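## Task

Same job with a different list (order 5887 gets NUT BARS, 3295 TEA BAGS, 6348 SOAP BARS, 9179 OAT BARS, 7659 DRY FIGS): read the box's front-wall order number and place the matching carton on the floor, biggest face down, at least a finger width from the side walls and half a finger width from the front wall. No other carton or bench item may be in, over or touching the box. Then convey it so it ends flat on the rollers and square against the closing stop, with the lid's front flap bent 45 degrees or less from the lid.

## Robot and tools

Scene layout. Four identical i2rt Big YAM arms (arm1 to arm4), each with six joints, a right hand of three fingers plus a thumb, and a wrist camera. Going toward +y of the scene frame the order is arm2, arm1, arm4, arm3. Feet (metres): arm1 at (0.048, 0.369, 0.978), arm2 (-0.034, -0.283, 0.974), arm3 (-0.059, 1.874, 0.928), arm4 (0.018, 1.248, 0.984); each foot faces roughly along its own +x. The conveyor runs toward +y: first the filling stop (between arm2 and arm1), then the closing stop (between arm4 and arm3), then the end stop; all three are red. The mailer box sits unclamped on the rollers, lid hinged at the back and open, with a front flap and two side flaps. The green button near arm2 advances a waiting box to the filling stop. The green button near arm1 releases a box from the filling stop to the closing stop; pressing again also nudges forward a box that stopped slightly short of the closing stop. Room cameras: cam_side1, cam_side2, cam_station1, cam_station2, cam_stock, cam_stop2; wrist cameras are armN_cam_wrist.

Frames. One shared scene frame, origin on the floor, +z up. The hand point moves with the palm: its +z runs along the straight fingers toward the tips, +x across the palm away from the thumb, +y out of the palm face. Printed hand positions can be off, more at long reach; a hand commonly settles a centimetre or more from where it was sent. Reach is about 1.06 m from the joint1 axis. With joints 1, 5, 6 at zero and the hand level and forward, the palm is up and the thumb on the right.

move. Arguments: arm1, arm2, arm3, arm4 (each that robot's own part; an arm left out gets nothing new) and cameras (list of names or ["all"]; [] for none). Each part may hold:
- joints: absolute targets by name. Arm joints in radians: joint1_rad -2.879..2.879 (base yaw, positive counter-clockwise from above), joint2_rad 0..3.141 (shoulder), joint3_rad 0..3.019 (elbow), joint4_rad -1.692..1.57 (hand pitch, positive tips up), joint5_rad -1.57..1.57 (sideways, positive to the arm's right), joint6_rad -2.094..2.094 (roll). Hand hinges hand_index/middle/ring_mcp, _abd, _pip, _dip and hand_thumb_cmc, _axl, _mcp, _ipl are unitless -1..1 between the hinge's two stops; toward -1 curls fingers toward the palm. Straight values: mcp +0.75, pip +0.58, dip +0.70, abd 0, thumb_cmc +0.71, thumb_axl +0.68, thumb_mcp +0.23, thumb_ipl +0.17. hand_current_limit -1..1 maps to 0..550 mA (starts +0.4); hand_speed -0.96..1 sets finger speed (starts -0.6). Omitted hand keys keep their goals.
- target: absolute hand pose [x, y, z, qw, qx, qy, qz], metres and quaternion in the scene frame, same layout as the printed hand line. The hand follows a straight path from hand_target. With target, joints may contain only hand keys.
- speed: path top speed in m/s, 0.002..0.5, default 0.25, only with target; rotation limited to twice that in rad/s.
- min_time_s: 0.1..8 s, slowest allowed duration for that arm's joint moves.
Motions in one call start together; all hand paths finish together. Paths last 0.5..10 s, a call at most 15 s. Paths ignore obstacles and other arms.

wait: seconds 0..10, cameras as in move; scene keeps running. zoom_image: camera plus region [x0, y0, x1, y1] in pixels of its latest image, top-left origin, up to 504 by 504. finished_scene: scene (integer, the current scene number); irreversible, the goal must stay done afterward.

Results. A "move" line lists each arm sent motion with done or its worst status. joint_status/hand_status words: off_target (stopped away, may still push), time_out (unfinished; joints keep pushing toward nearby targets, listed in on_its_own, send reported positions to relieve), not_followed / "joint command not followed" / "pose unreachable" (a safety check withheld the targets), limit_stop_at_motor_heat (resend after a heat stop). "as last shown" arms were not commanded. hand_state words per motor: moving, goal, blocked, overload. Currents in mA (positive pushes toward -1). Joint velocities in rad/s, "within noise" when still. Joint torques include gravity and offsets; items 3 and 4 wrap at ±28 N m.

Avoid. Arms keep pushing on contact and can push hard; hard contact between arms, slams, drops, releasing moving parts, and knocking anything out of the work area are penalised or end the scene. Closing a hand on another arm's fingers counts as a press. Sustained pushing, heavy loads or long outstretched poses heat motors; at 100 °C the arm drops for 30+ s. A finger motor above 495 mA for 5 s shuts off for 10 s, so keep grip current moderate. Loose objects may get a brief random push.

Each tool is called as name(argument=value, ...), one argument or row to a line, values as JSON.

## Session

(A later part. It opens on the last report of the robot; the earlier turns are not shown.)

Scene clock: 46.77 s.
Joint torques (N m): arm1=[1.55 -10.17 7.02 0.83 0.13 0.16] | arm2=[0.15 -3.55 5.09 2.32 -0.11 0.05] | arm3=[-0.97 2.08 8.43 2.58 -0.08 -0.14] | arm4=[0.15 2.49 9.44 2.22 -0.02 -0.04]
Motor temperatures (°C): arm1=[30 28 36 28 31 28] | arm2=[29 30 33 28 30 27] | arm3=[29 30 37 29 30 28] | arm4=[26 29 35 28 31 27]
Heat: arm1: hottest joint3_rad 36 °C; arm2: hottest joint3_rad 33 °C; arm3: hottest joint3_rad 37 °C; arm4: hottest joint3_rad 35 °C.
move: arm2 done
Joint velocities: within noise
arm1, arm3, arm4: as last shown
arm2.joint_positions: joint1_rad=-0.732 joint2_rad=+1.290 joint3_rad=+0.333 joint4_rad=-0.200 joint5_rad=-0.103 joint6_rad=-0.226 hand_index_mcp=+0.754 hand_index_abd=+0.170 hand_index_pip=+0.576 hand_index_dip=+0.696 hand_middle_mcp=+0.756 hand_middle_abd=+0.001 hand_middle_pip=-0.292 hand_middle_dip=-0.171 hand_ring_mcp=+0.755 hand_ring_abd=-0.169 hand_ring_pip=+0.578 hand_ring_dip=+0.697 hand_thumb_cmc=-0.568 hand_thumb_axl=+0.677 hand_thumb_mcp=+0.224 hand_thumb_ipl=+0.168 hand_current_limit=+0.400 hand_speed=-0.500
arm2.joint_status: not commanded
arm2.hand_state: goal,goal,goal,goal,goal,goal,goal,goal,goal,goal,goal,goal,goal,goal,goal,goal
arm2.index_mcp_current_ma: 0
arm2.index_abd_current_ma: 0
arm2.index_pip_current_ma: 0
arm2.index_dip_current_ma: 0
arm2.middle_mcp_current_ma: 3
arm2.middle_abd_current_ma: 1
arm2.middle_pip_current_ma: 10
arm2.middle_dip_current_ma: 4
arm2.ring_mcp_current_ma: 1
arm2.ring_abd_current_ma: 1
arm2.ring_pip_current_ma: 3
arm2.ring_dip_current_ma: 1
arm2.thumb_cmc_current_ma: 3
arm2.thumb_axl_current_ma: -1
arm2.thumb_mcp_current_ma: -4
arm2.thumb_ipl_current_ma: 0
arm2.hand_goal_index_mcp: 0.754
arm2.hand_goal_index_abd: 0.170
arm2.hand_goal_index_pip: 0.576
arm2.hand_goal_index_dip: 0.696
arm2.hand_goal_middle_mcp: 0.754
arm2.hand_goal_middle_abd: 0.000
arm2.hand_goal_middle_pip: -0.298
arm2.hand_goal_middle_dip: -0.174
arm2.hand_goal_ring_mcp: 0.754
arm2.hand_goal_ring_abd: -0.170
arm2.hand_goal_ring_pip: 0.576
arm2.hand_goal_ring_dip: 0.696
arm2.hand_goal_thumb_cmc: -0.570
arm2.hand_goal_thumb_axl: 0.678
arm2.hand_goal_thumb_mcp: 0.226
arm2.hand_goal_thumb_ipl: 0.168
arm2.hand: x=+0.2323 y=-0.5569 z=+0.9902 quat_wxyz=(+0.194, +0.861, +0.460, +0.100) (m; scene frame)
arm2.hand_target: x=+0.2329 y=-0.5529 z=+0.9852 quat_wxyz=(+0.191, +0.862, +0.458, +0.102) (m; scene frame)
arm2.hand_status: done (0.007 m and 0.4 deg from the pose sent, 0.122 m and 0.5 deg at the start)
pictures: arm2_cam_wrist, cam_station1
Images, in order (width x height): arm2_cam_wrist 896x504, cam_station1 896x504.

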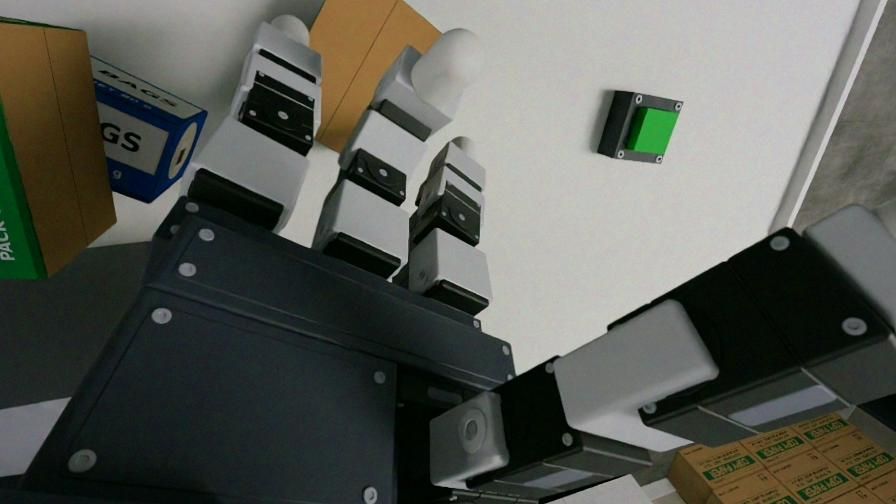

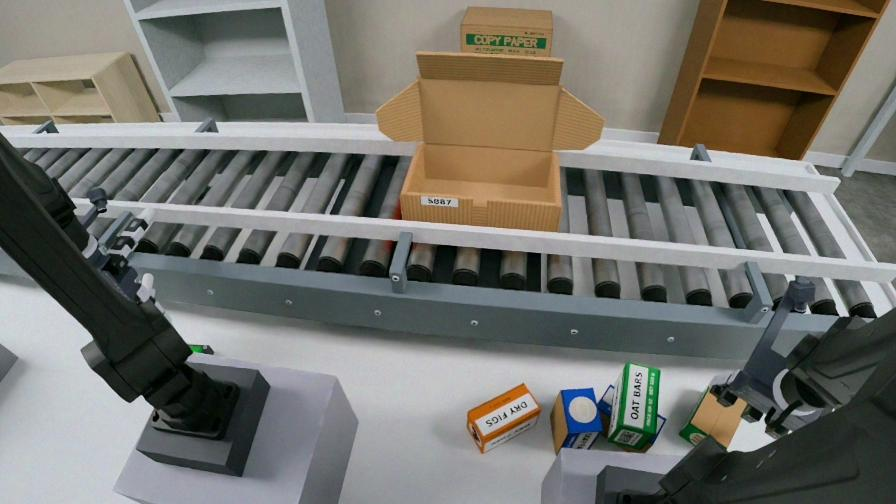

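move(
  arm2={"target": [0.243, -0.537, 0.95, 0.191, 0.862, 0.458, 0.1016], "speed": 0.12},
  cameras=["arm2_cam_wrist"],
)

zoom_image(
  camera="arm2_cam_wrist",
  region=[240, 0, 500, 200],
)

Scene clock: 48.63 s.
Joint torques (N m): arm1=[1.38 -10.11 7.02 0.83 0.17 0.18] | arm2=[0.15 -4.54 3.77 2.56 -0.06 0.08] | arm3=[-1.08 2.32 8.54 2.61 -0.06 -0.13] | arm4=[0.56 2.49 9.61 2.28 -0.01 -0.04]
Motor temperatures (°C): arm1=[30 28 36 28 31 28] | arm2=[29 30 33 28 30 27] | arm3=[29 30 37 29 30 28] | arm4=[26 29 35 28 31 27]
Heat: arm1: hottest joint3_rad 36 °C; arm2: hottest joint3_rad 33 °C; arm3: hottest joint3_rad 37 °C; arm4: hottest joint3_rad 35 °C.
move: arm2 done
Joint velocities: within noise
arm1: as last shown
arm2.joint_positions: joint1_rad=-0.651 joint2_rad=+1.449 joint3_rad=+0.294 joint4_rad=+0.004 joint5_rad=-0.070 joint6_rad=-0.151 hand_index_mcp=+0.754 hand_index_abd=+0.170 hand_index_pip=+0.576 hand_index_dip=+0.696 hand_middle_mcp=+0.756 hand_middle_abd=+0.001 hand_middle_pip=-0.292 hand_middle_dip=-0.171 hand_ring_mcp=+0.755 hand_ring_abd=-0.169 hand_ring_pip=+0.578 hand_ring_dip=+0.697 hand_thumb_cmc=-0.568 hand_thumb_axl=+0.677 hand_thumb_mcp=+0.224 hand_thumb_ipl=+0.168 hand_current_limit=+0.400 hand_speed=-0.500
arm2.joint_status: not commanded
arm2.hand_state: goal,goal,goal,goal,goal,goal,goal,goal,goal,goal,goal,goal,goal,goal,goal,goal
arm2.index_mcp_current_ma: 0
arm2.index_abd_current_ma: 0
arm2.index_pip_current_ma: 0
arm2.index_dip_current_ma: 0
arm2.middle_mcp_current_ma: 3
arm2.middle_abd_current_ma: 1
arm2.middle_pip_current_ma: 10
arm2.middle_dip_current_ma: 4
arm2.ring_mcp_current_ma: 1
arm2.ring_abd_current_ma: 1
arm2.ring_pip_current_ma: 3
arm2.ring_dip_current_ma: 1
arm2.thumb_cmc_current_ma: 3
arm2.thumb_axl_current_ma: -1
arm2.thumb_mcp_current_ma: -4
arm2.thumb_ipl_current_ma: 0
arm2.hand_goal_index_mcp: 0.754
arm2.hand_goal_index_abd: 0.170
arm2.hand_goal_index_pip: 0.576
arm2.hand_goal_index_dip: 0.696
arm2.hand_goal_middle_mcp: 0.754
arm2.hand_goal_middle_abd: 0.000
arm2.hand_goal_middle_pip: -0.298
arm2.hand_goal_middle_dip: -0.174
arm2.hand_goal_ring_mcp: 0.754
arm2.hand_goal_ring_abd: -0.170
arm2.hand_goal_ring_pip: 0.576
arm2.hand_goal_ring_dip: 0.696
arm2.hand_goal_thumb_cmc: -0.570
arm2.hand_goal_thumb_axl: 0.678
arm2.hand_goal_thumb_mcp: 0.226
arm2.hand_goal_thumb_ipl: 0.168
arm2.hand: x=+0.2430 y=-0.5413 z=+0.9546 quat_wxyz=(+0.193, +0.861, +0.460, +0.101) (m; scene frame)
arm2.hand_target: x=+0.2428 y=-0.5371 z=+0.9501 quat_wxyz=(+0.191, +0.862, +0.458, +0.102) (m; scene frame)
arm2.hand_status: done (0.006 m and 0.4 deg from the pose sent, 0.046 m and 0.4 deg at the start)
arm3.joint_positions: joint1_rad=-0.138 joint2_rad=+0.629 joint3_rad=+1.450 joint4_rad=-1.193 joint5_rad=+0.056 joint6_rad=+1.125 hand_index_mcp=+0.755 hand_index_abd=+0.001 hand_index_pip=+0.577 hand_index_dip=+0.696 hand_middle_mcp=+0.755 hand_middle_abd=+0.001 hand_middle_pip=+0.577 hand_middle_dip=+0.696 hand_ring_mcp=+0.755 hand_ring_abd=+0.001 hand_ring_pip=+0.577 hand_ring_dip=+0.696 hand_thumb_cmc=+0.715 hand_thumb_axl=+0.677 hand_thumb_mcp=+0.226 hand_thumb_ipl=+0.168 hand_current_limit=+0.400 hand_speed=-0.600
arm3.joint_status: not commanded
arm3.hand_state: goal,goal,goal,goal,goal,goal,goal,goal,goal,goal,goal,goal,goal,goal,goal,goal
arm3.index_mcp_current_ma: 5
arm3.index_abd_current_ma: 3
arm3.index_pip_current_ma: 3
arm3.index_dip_current_ma: 0
arm3.middle_mcp_current_ma: 5
arm3.middle_abd_current_ma: 3
arm3.middle_pip_current_ma: 3
arm3.middle_dip_current_ma: 0
arm3.ring_mcp_current_ma: 5
arm3.ring_abd_current_ma: 3
arm3.ring_pip_current_ma: 3
arm3.ring_dip_current_ma: 0
arm3.thumb_cmc_current_ma: 4
arm3.thumb_axl_current_ma: -4
arm3.thumb_mcp_current_ma: -1
arm3.thumb_ipl_current_ma: -2
arm3.hand_goal_index_mcp: 0.754
arm3.hand_goal_index_abd: 0.000
arm3.hand_goal_index_pip: 0.576
arm3.hand_goal_index_dip: 0.696
arm3.hand_goal_middle_mcp: 0.754
arm3.hand_goal_middle_abd: 0.000
arm3.hand_goal_middle_pip: 0.576
arm3.hand_goal_middle_dip: 0.696
arm3.hand_goal_ring_mcp: 0.754
arm3.hand_goal_ring_abd: 0.000
arm3.hand_goal_ring_pip: 0.576
arm3.hand_goal_ring_dip: 0.696
arm3.hand_goal_thumb_cmc: 0.714
arm3.hand_goal_thumb_axl: 0.678
arm3.hand_goal_thumb_mcp: 0.226
arm3.hand_goal_thumb_ipl: 0.168
arm3.hand: x=+0.1627 y=+1.7344 z=+1.5442 quat_wxyz=(+0.213, +0.821, +0.080, +0.523) (m; scene frame)
arm3.hand_target: x=+0.1588 y=+1.7354 z=+1.5563 quat_wxyz=(+0.217, +0.813, +0.079, +0.534) (m; scene frame)
arm3.hand_status: not commanded
arm4.joint_positions: joint1_rad=+0.013 joint2_rad=+0.618 joint3_rad=+1.350 joint4_rad=-1.136 joint5_rad=-0.024 joint6_rad=+1.077 hand_index_mcp=+0.755 hand_index_abd=+0.001 hand_index_pip=+0.577 hand_index_dip=+0.696 hand_middle_mcp=+0.755 hand_middle_abd=+0.001 hand_middle_pip=+0.577 hand_middle_dip=+0.696 hand_ring_mcp=+0.755 hand_ring_abd=+0.001 hand_ring_pip=+0.577 hand_ring_dip=+0.696 hand_thumb_cmc=+0.715 hand_thumb_axl=+0.677 hand_thumb_mcp=+0.226 hand_thumb_ipl=+0.168 hand_current_limit=+0.400 hand_speed=-0.600
arm4.joint_status: not commanded
arm4.hand_state: goal,goal,goal,goal,goal,goal,goal,goal,goal,goal,goal,goal,goal,goal,goal,goal
arm4.index_mcp_current_ma: 5
arm4.index_abd_current_ma: 2
arm4.index_pip_current_ma: 2
arm4.index_dip_current_ma: 0
arm4.middle_mcp_current_ma: 4
arm4.middle_abd_current_ma: 2
arm4.middle_pip_current_ma: 2
arm4.middle_dip_current_ma: 0
arm4.ring_mcp_current_ma: 4
arm4.ring_abd_current_ma: 1
arm4.ring_pip_current_ma: 2
arm4.ring_dip_current_ma: 0
arm4.thumb_cmc_current_ma: 3
arm4.thumb_axl_current_ma: -2
arm4.thumb_mcp_current_ma: -1
arm4.thumb_ipl_current_ma: -1
arm4.hand_goal_index_mcp: 0.754
arm4.hand_goal_index_abd: 0.000
arm4.hand_goal_index_pip: 0.576
arm4.hand_goal_index_dip: 0.696
arm4.hand_goal_middle_mcp: 0.754
arm4.hand_goal_middle_abd: 0.000
arm4.hand_goal_middle_pip: 0.576
arm4.hand_goal_middle_dip: 0.696
arm4.hand_goal_ring_mcp: 0.754
arm4.hand_goal_ring_abd: 0.000
arm4.hand_goal_ring_pip: 0.576
arm4.hand_goal_ring_dip: 0.696
arm4.hand_goal_thumb_cmc: 0.714
arm4.hand_goal_thumb_axl: 0.678
arm4.hand_goal_thumb_mcp: 0.226
arm4.hand_goal_thumb_ipl: 0.168
arm4.hand: x=+0.3003 y=+1.1905 z=+1.5642 quat_wxyz=(+0.100, +0.798, +0.246, +0.540) (m; scene frame)
arm4.hand_target: x=+0.2970 y=+1.1902 z=+1.5748 quat_wxyz=(+0.102, +0.792, +0.244, +0.550) (m; scene frame)
arm4.hand_status: not commanded
pictures: arm2_cam_wrist
Images, in order (width x height): arm2_cam_wrist 896x504.

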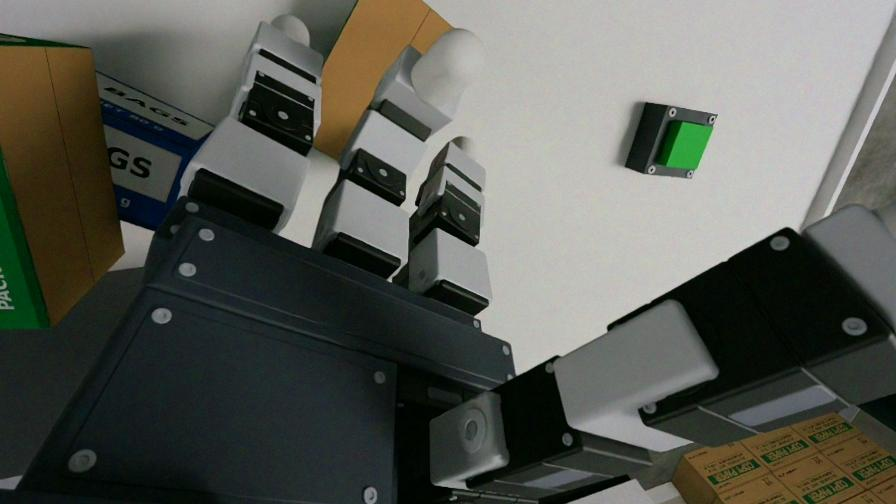

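Scaled by 1.938 from the camera's 896x504 image, which has a finer 1280x720 frame.

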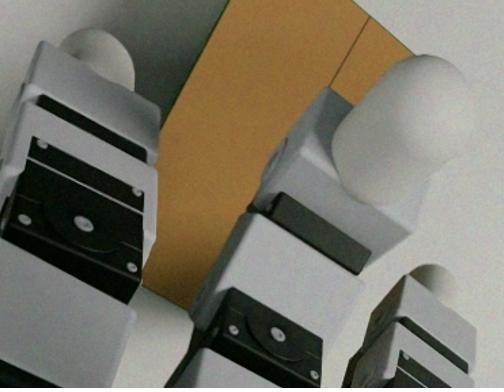

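move(
  arm2={"target": [0.243, -0.538, 0.920, 0.191, 0.862, 0.458, 0.1016], "speed": 0.07},
)

move(
  arm2={"joints": {"hand_index_abd": -0.3, "hand_ring_abd": 0.3, "hand_current_limit": 0.75, "hand_speed": -0.85}},
  cameras=["arm2_cam_wrist", "cam_station1"],
)

zoom_image(
  camera="arm2_cam_wrist",
  region=[240, 0, 500, 200],
)

Scene clock: 50.20 s.
Joint torques (N m): arm1=[1.32 -10.17 7.02 0.88 0.11 0.17] | arm2=[0.15 -5.01 2.37 2.48 -0.13 0.07] | arm3=[-0.73 2.43 8.54 2.52 -0.11 -0.11] | arm4=[0.38 2.9 9.5 2.24 -0.01 -0.05]
Motor temperatures (°C): arm1=[30 28 36 28 31 28] | arm2=[29 30 33 28 30 27] | arm3=[29 30 37 29 30 28] | arm4=[26 29 36 28 31 27]
Heat: arm1: hottest joint3_rad 36 °C; arm2: hottest joint3_rad 33 °C; arm3: hottest joint3_rad 37 °C; arm4: hottest joint3_rad 36 °C.
move: arm2 done
Joint velocities: within noise
arm1, arm3, arm4: as last shown
arm2.joint_positions: joint1_rad=-0.651 joint2_rad=+1.616 joint3_rad=+0.286 joint4_rad=+0.179 joint5_rad=-0.070 joint6_rad=-0.150 hand_index_mcp=+0.754 hand_index_abd=+0.170 hand_index_pip=+0.576 hand_index_dip=+0.696 hand_middle_mcp=+0.756 hand_middle_abd=+0.001 hand_middle_pip=-0.292 hand_middle_dip=-0.171 hand_ring_mcp=+0.755 hand_ring_abd=-0.169 hand_ring_pip=+0.578 hand_ring_dip=+0.697 hand_thumb_cmc=-0.568 hand_thumb_axl=+0.677 hand_thumb_mcp=+0.224 hand_thumb_ipl=+0.168 hand_current_limit=+0.400 hand_speed=-0.500
arm2.joint_status: not commanded
arm2.hand_state: goal,goal,goal,goal,goal,goal,goal,goal,goal,goal,goal,goal,goal,goal,goal,goal
arm2.index_mcp_current_ma: 0
arm2.index_abd_current_ma: 0
arm2.index_pip_current_ma: 0
arm2.index_dip_current_ma: 0
arm2.middle_mcp_current_ma: 3
arm2.middle_abd_current_ma: 1
arm2.middle_pip_current_ma: 10
arm2.middle_dip_current_ma: 4
arm2.ring_mcp_current_ma: 1
arm2.ring_abd_current_ma: 1
arm2.ring_pip_current_ma: 3
arm2.ring_dip_current_ma: 1
arm2.thumb_cmc_current_ma: 3
arm2.thumb_axl_current_ma: -1
arm2.thumb_mcp_current_ma: -4
arm2.thumb_ipl_current_ma: 0
arm2.hand_goal_index_mcp: 0.754
arm2.hand_goal_index_abd: 0.170
arm2.hand_goal_index_pip: 0.576
arm2.hand_goal_index_dip: 0.696
arm2.hand_goal_middle_mcp: 0.754
arm2.hand_goal_middle_abd: 0.000
arm2.hand_goal_middle_pip: -0.298
arm2.hand_goal_middle_dip: -0.174
arm2.hand_goal_ring_mcp: 0.754
arm2.hand_goal_ring_abd: -0.170
arm2.hand_goal_ring_pip: 0.576
arm2.hand_goal_ring_dip: 0.696
arm2.hand_goal_thumb_cmc: -0.570
arm2.hand_goal_thumb_axl: 0.678
arm2.hand_goal_thumb_mcp: 0.226
arm2.hand_goal_thumb_ipl: 0.168
arm2.hand: x=+0.2436 y=-0.5421 z=+0.9242 quat_wxyz=(+0.193, +0.861, +0.460, +0.101) (m; scene frame)
arm2.hand_target: x=+0.2428 y=-0.5380 z=+0.9201 quat_wxyz=(+0.191, +0.862, +0.458, +0.102) (m; scene frame)
arm2.hand_status: done (0.006 m and 0.4 deg from the pose sent, 0.035 m and 0.4 deg at the start)
pictures: none

Scene clock: 51.17 s.
Joint torques (N m): arm1=[1.38 -10.17 7.1 0.9 0.11 0.14] | arm2=[0.21 -5.6 2.35 2.65 -0.16 0.11] | arm3=[-1.03 2.49 8.61 2.67 -0.08 -0.11] | arm4=[0.09 2.67 9.5 2.21 0.01 -0.02]
Motor temperatures (°C): arm1=[30 28 36 28 31 28] | arm2=[29 30 33 28 30 27] | arm3=[29 30 37 29 30 28] | arm4=[26 29 36 28 31 27]
Heat: arm1: hottest joint3_rad 36 °C; arm2: hottest joint3_rad 33 °C; arm3: hottest joint3_rad 37 °C; arm4: hottest joint3_rad 36 °C.
move: arm2 off_target
Joint velocities: within noise
arm1.joint_positions: joint1_rad=+0.950 joint2_rad=+1.519 joint3_rad=+0.721 joint4_rad=-0.754 joint5_rad=-0.009 joint6_rad=+1.000 hand_index_mcp=+0.755 hand_index_abd=+0.000 hand_index_pip=+0.577 hand_index_dip=+0.696 hand_middle_mcp=+0.756 hand_middle_abd=+0.000 hand_middle_pip=-0.292 hand_middle_dip=-0.171 hand_ring_mcp=+0.756 hand_ring_abd=+0.000 hand_ring_pip=-0.292 hand_ring_dip=-0.171 hand_thumb_cmc=-0.568 hand_thumb_axl=+0.677 hand_thumb_mcp=+0.223 hand_thumb_ipl=+0.168 hand_current_limit=+0.400 hand_speed=-0.600
arm1.joint_status: not commanded
arm1.hand_state: goal,goal,goal,goal,goal,goal,goal,goal,goal,goal,goal,goal,goal,goal,goal,goal
arm1.index_mcp_current_ma: 3
arm1.index_abd_current_ma: 1
arm1.index_pip_current_ma: 2
arm1.index_dip_current_ma: 0
arm1.middle_mcp_current_ma: 6
arm1.middle_abd_current_ma: 1
arm1.middle_pip_current_ma: 16
arm1.middle_dip_current_ma: 8
arm1.ring_mcp_current_ma: 6
arm1.ring_abd_current_ma: 1
arm1.ring_pip_current_ma: 15
arm1.ring_dip_current_ma: 7
arm1.thumb_cmc_current_ma: 4
arm1.thumb_axl_current_ma: -2
arm1.thumb_mcp_current_ma: -9
arm1.thumb_ipl_current_ma: -1
arm1.hand_goal_index_mcp: 0.754
arm1.hand_goal_index_abd: 0.000
arm1.hand_goal_index_pip: 0.576
arm1.hand_goal_index_dip: 0.696
arm1.hand_goal_middle_mcp: 0.754
arm1.hand_goal_middle_abd: 0.000
arm1.hand_goal_middle_pip: -0.298
arm1.hand_goal_middle_dip: -0.174
arm1.hand_goal_ring_mcp: 0.754
arm1.hand_goal_ring_abd: 0.000
arm1.hand_goal_ring_pip: -0.298
arm1.hand_goal_ring_dip: -0.174
arm1.hand_goal_thumb_cmc: -0.570
arm1.hand_goal_thumb_axl: 0.678
arm1.hand_goal_thumb_mcp: 0.226
arm1.hand_goal_thumb_ipl: 0.168
arm1.hand: x=+0.3141 y=+0.6364 z=+0.9660 quat_wxyz=(-0.001, +0.704, +0.710, +0.005) (m; scene frame)
arm1.hand_target: x=+0.3110 y=+0.6360 z=+0.9601 quat_wxyz=(+0.000, +0.707, +0.707, +0.000) (m; scene frame)
arm1.hand_status: not commanded
arm2.joint_positions: joint1_rad=-0.651 joint2_rad=+1.617 joint3_rad=+0.286 joint4_rad=+0.179 joint5_rad=-0.069 joint6_rad=-0.150 hand_index_mcp=+0.754 hand_index_abd=+0.033 hand_index_pip=+0.576 hand_index_dip=+0.696 hand_middle_mcp=+0.756 hand_middle_abd=+0.001 hand_middle_pip=-0.292 hand_middle_dip=-0.171 hand_ring_mcp=+0.755 hand_ring_abd=-0.029 hand_ring_pip=+0.578 hand_ring_dip=+0.697 hand_thumb_cmc=-0.568 hand_thumb_axl=+0.677 hand_thumb_mcp=+0.224 hand_thumb_ipl=+0.168 hand_current_limit=+0.750 hand_speed=-0.850
arm2.joint_status: hand_index_abd off_target (ended at +0.033, target -0.300); hand_ring_abd off_target (ended at -0.029, target +0.300); the others done
arm2.hand_state: goal,blocked,goal,goal,goal,goal,goal,goal,goal,blocked,goal,goal,goal,goal,goal,goal
arm2.index_mcp_current_ma: 0
arm2.index_abd_current_ma: 481
arm2.index_pip_current_ma: 0
arm2.index_dip_current_ma: 0
arm2.middle_mcp_current_ma: 3
arm2.middle_abd_current_ma: 1
arm2.middle_pip_current_ma: 10
arm2.middle_dip_current_ma: 4
arm2.ring_mcp_current_ma: 1
arm2.ring_abd_current_ma: -481
arm2.ring_pip_current_ma: 3
arm2.ring_dip_current_ma: 1
arm2.thumb_cmc_current_ma: 3
arm2.thumb_axl_current_ma: -1
arm2.thumb_mcp_current_ma: -4
arm2.thumb_ipl_current_ma: 0
arm2.hand_goal_index_mcp: 0.754
arm2.hand_goal_index_abd: -0.300
arm2.hand_goal_index_pip: 0.576
arm2.hand_goal_index_dip: 0.696
arm2.hand_goal_middle_mcp: 0.754
arm2.hand_goal_middle_abd: 0.000
arm2.hand_goal_middle_pip: -0.298
arm2.hand_goal_middle_dip: -0.174
arm2.hand_goal_ring_mcp: 0.754
arm2.hand_goal_ring_abd: 0.300
arm2.hand_goal_ring_pip: 0.576
arm2.hand_goal_ring_dip: 0.696
arm2.hand_goal_thumb_cmc: -0.570
arm2.hand_goal_thumb_axl: 0.678
arm2.hand_goal_thumb_mcp: 0.226
arm2.hand_goal_thumb_ipl: 0.168
arm2.hand: x=+0.2434 y=-0.5422 z=+0.9241 quat_wxyz=(+0.193, +0.861, +0.460, +0.100) (m; scene frame)
arm2.hand_target: x=+0.2428 y=-0.5380 z=+0.9201 quat_wxyz=(+0.191, +0.862, +0.458, +0.102) (m; scene frame)
arm2.hand_status: not commanded
arm3, arm4: as last shown
pictures: arm2_cam_wrist, cam_station1
Images, in order (width x height): arm2_cam_wrist 896x504, cam_station1 896x504.

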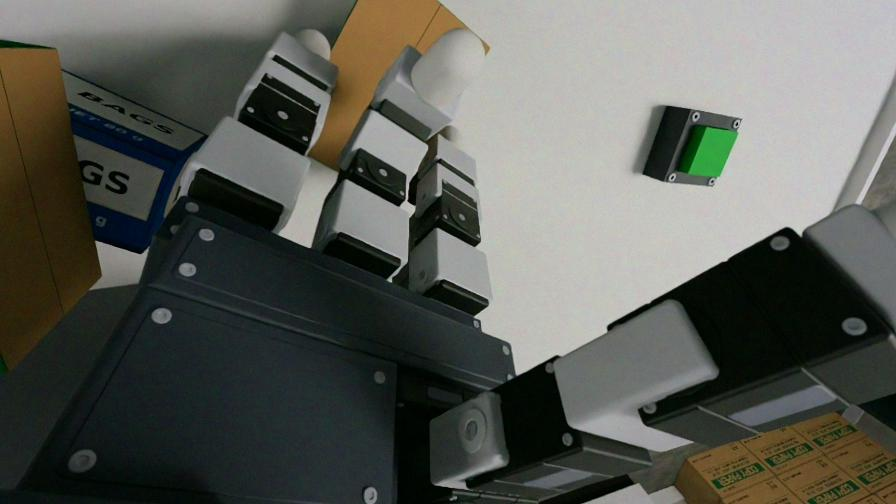

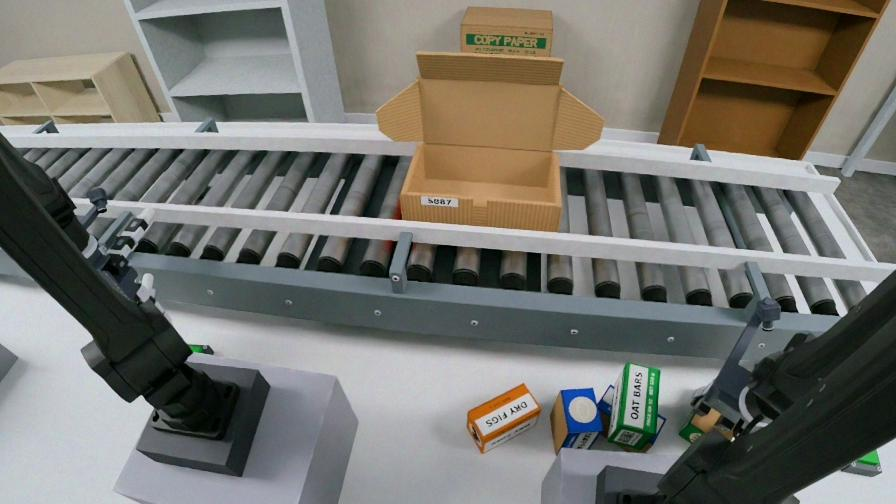

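Scaled by 1.938 from the camera's 896x504 image, which has a finer 1280x720 frame.

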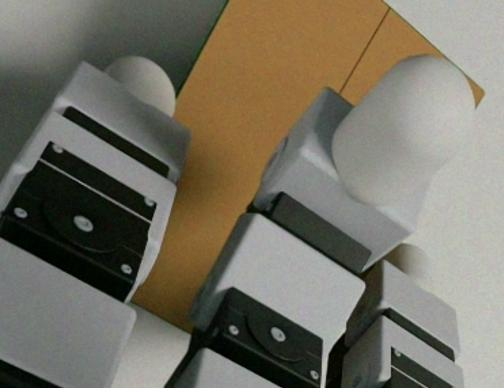

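move(
  arm2={"target": [0.250, -0.545, 0.97, 0.191, 0.862, 0.458, 0.1016], "speed": 0.05},
  cameras=["arm2_cam_wrist"],
)

zoom_image(
  camera="arm2_cam_wrist",
  region=[240, 0, 500, 200],
)

Scene clock: 53.07 s.
Joint torques (N m): arm1=[1.08 -10.46 7.17 0.79 0.12 0.19] | arm2=[0.09 -6.65 7.3 1.25 -0.19 0.05] | arm3=[-1.49 2.55 8.59 2.55 -0.1 -0.15] | arm4=[0.15 2.43 9.44 2.29 -0.02 -0.01]
Motor temperatures (°C): arm1=[30 28 36 28 31 28] | arm2=[29 30 33 28 30 27] | arm3=[29 30 37 29 30 28] | arm4=[26 29 36 28 31 27]
Heat: arm1: hottest joint3_rad 36 °C; arm2: hottest joint3_rad 33 °C; arm3: hottest joint3_rad 37 °C; arm4: hottest joint3_rad 36 °C.
move: arm2 off_target
Joint velocities: within noise
arm1, arm3, arm4: as last shown
arm2.joint_positions: joint1_rad=-0.651 joint2_rad=+1.402 joint3_rad=+0.286 joint4_rad=-0.086 joint5_rad=-0.069 joint6_rad=-0.150 hand_index_mcp=+0.764 hand_index_abd=+0.033 hand_index_pip=+0.581 hand_index_dip=+0.697 hand_middle_mcp=+0.756 hand_middle_abd=+0.001 hand_middle_pip=-0.292 hand_middle_dip=-0.171 hand_ring_mcp=+0.766 hand_ring_abd=-0.029 hand_ring_pip=+0.582 hand_ring_dip=+0.697 hand_thumb_cmc=-0.568 hand_thumb_axl=+0.677 hand_thumb_mcp=+0.224 hand_thumb_ipl=+0.168 hand_current_limit=+0.750 hand_speed=-0.850
arm2.joint_status: not commanded
arm2.hand_state: goal,blocked,goal,goal,goal,goal,goal,goal,goal,blocked,goal,goal,goal,goal,goal,goal
arm2.index_mcp_current_ma: 21
arm2.index_abd_current_ma: 481
arm2.index_pip_current_ma: 7
arm2.index_dip_current_ma: 1
arm2.middle_mcp_current_ma: 3
arm2.middle_abd_current_ma: 1
arm2.middle_pip_current_ma: 10
arm2.middle_dip_current_ma: 4
arm2.ring_mcp_current_ma: 27
arm2.ring_abd_current_ma: -481
arm2.ring_pip_current_ma: 10
arm2.ring_dip_current_ma: 2
arm2.thumb_cmc_current_ma: 3
arm2.thumb_axl_current_ma: -1
arm2.thumb_mcp_current_ma: -4
arm2.thumb_ipl_current_ma: 0
arm2.hand_goal_index_mcp: 0.754
arm2.hand_goal_index_abd: -0.300
arm2.hand_goal_index_pip: 0.576
arm2.hand_goal_index_dip: 0.696
arm2.hand_goal_middle_mcp: 0.754
arm2.hand_goal_middle_abd: 0.000
arm2.hand_goal_middle_pip: -0.298
arm2.hand_goal_middle_dip: -0.174
arm2.hand_goal_ring_mcp: 0.754
arm2.hand_goal_ring_abd: 0.300
arm2.hand_goal_ring_pip: 0.576
arm2.hand_goal_ring_dip: 0.696
arm2.hand_goal_thumb_cmc: -0.570
arm2.hand_goal_thumb_axl: 0.678
arm2.hand_goal_thumb_mcp: 0.226
arm2.hand_goal_thumb_ipl: 0.168
arm2.hand: x=+0.2325 y=-0.5317 z=+0.9524 quat_wxyz=(+0.170, +0.866, +0.461, +0.092) (m; scene frame)
arm2.hand_target: x=+0.2493 y=-0.5444 z=+0.9705 quat_wxyz=(+0.191, +0.862, +0.458, +0.102) (m; scene frame)
arm2.hand_status: off_target (0.028 m and 2.7 deg from the pose sent, 0.046 m and 0.4 deg at the start)
pictures: arm2_cam_wrist
Images, in order (width x height): arm2_cam_wrist 896x504.

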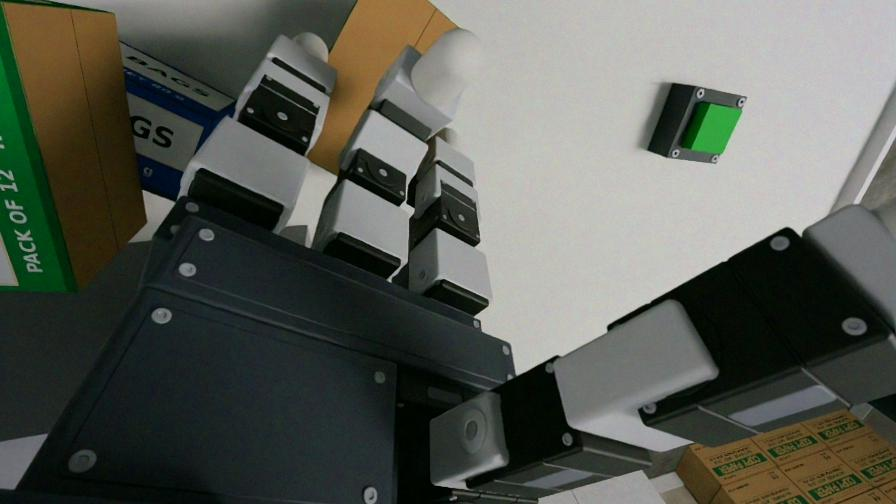

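Scaled by 1.938 from the camera's 896x504 image, which has a finer 1280x720 frame.

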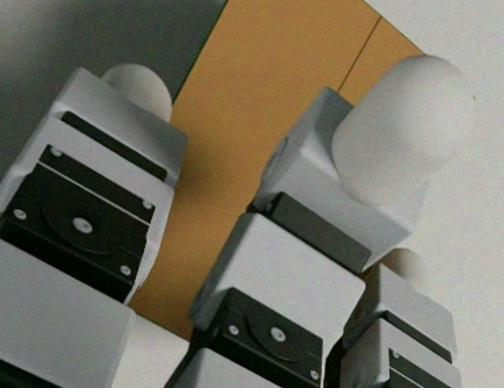

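move(
  arm2={"target": [0.258, -0.545, 1.02, 0.191, 0.862, 0.458, 0.1016], "speed": 0.06},
  cameras=["arm2_cam_wrist", "cam_stock"],
)

zoom_image(
  camera="arm2_cam_wrist",
  region=[240, 0, 500, 200],
)

zoom_image(
  camera="cam_stock",
  region=[460, 180, 600, 300],
)

Scene clock: 54.90 s.
Joint torques (N m): arm1=[1.08 -9.99 7.08 0.81 0.16 0.19] | arm2=[0.21 -5.71 9.63 1.14 -0.04 0.14] | arm3=[-1.03 2.26 8.5 2.56 -0.07 -0.15] | arm4=[0.67 2.14 9.65 2.29 -0.04 -0.03]
Motor temperatures (°C): arm1=[30 28 36 28 31 28] | arm2=[29 30 33 28 30 27] | arm3=[29 30 38 29 30 28] | arm4=[26 29 36 28 31 27]
Heat: arm1: hottest joint3_rad 36 °C; arm2: hottest joint3_rad 33 °C; arm3: hottest joint3_rad 38 °C; arm4: hottest joint3_rad 36 °C.
move: arm2 off_target
Joint velocities: within noise
arm1, arm3, arm4: as last shown
arm2.joint_positions: joint1_rad=-0.634 joint2_rad=+1.215 joint3_rad=+0.342 joint4_rad=-0.337 joint5_rad=-0.063 joint6_rad=-0.135 hand_index_mcp=+0.764 hand_index_abd=+0.033 hand_index_pip=+0.581 hand_index_dip=+0.697 hand_middle_mcp=+0.756 hand_middle_abd=+0.001 hand_middle_pip=-0.292 hand_middle_dip=-0.171 hand_ring_mcp=+0.766 hand_ring_abd=-0.029 hand_ring_pip=+0.582 hand_ring_dip=+0.697 hand_thumb_cmc=-0.568 hand_thumb_axl=+0.677 hand_thumb_mcp=+0.224 hand_thumb_ipl=+0.168 hand_current_limit=+0.750 hand_speed=-0.850
arm2.joint_status: not commanded
arm2.hand_state: goal,blocked,goal,goal,goal,goal,goal,goal,goal,blocked,goal,goal,goal,goal,goal,goal
arm2.index_mcp_current_ma: 21
arm2.index_abd_current_ma: 481
arm2.index_pip_current_ma: 7
arm2.index_dip_current_ma: 1
arm2.middle_mcp_current_ma: 3
arm2.middle_abd_current_ma: 1
arm2.middle_pip_current_ma: 10
arm2.middle_dip_current_ma: 4
arm2.ring_mcp_current_ma: 27
arm2.ring_abd_current_ma: -481
arm2.ring_pip_current_ma: 10
arm2.ring_dip_current_ma: 2
arm2.thumb_cmc_current_ma: 3
arm2.thumb_axl_current_ma: -1
arm2.thumb_mcp_current_ma: -4
arm2.thumb_ipl_current_ma: 0
arm2.hand_goal_index_mcp: 0.754
arm2.hand_goal_index_abd: -0.300
arm2.hand_goal_index_pip: 0.576
arm2.hand_goal_index_dip: 0.696
arm2.hand_goal_middle_mcp: 0.754
arm2.hand_goal_middle_abd: 0.000
arm2.hand_goal_middle_pip: -0.298
arm2.hand_goal_middle_dip: -0.174
arm2.hand_goal_ring_mcp: 0.754
arm2.hand_goal_ring_abd: 0.300
arm2.hand_goal_ring_pip: 0.576
arm2.hand_goal_ring_dip: 0.696
arm2.hand_goal_thumb_cmc: -0.570
arm2.hand_goal_thumb_axl: 0.678
arm2.hand_goal_thumb_mcp: 0.226
arm2.hand_goal_thumb_ipl: 0.168
arm2.hand: x=+0.2378 y=-0.5312 z=+0.9953 quat_wxyz=(+0.166, +0.867, +0.462, +0.091) (m; scene frame)
arm2.hand_target: x=+0.2571 y=-0.5440 z=+1.0205 quat_wxyz=(+0.191, +0.862, +0.458, +0.102) (m; scene frame)
arm2.hand_status: off_target (0.035 m and 3.2 deg from the pose sent, 0.073 m and 2.7 deg at the start)
pictures: arm2_cam_wrist, cam_stock
Images, in order (width x height): arm2_cam_wrist 896x504, cam_stock 896x504.

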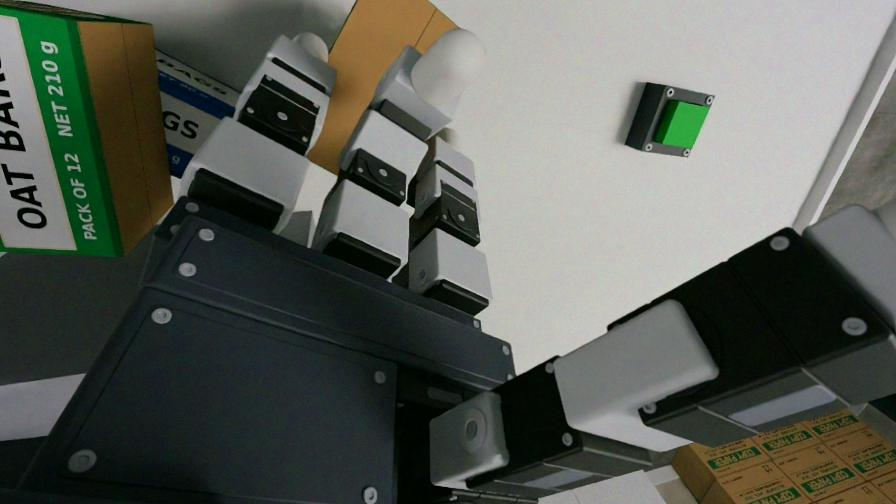

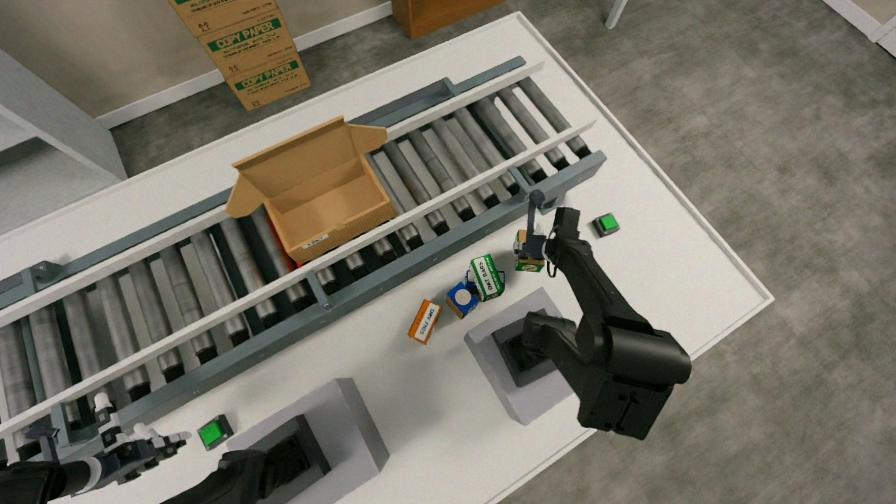

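Scaled by 1.938 from the camera's 896x504 image, which has a finer 1280x720 frame.

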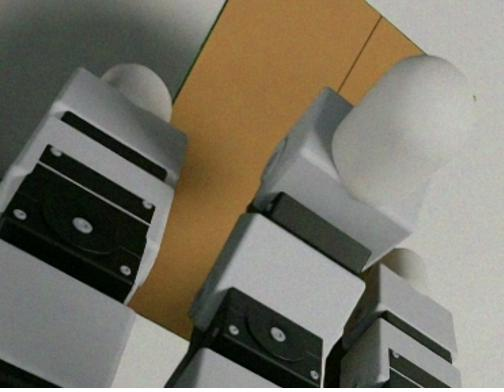

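Scaled by 3.600 from the camera's 896x504 image, which has a finer 1280x720 frame.

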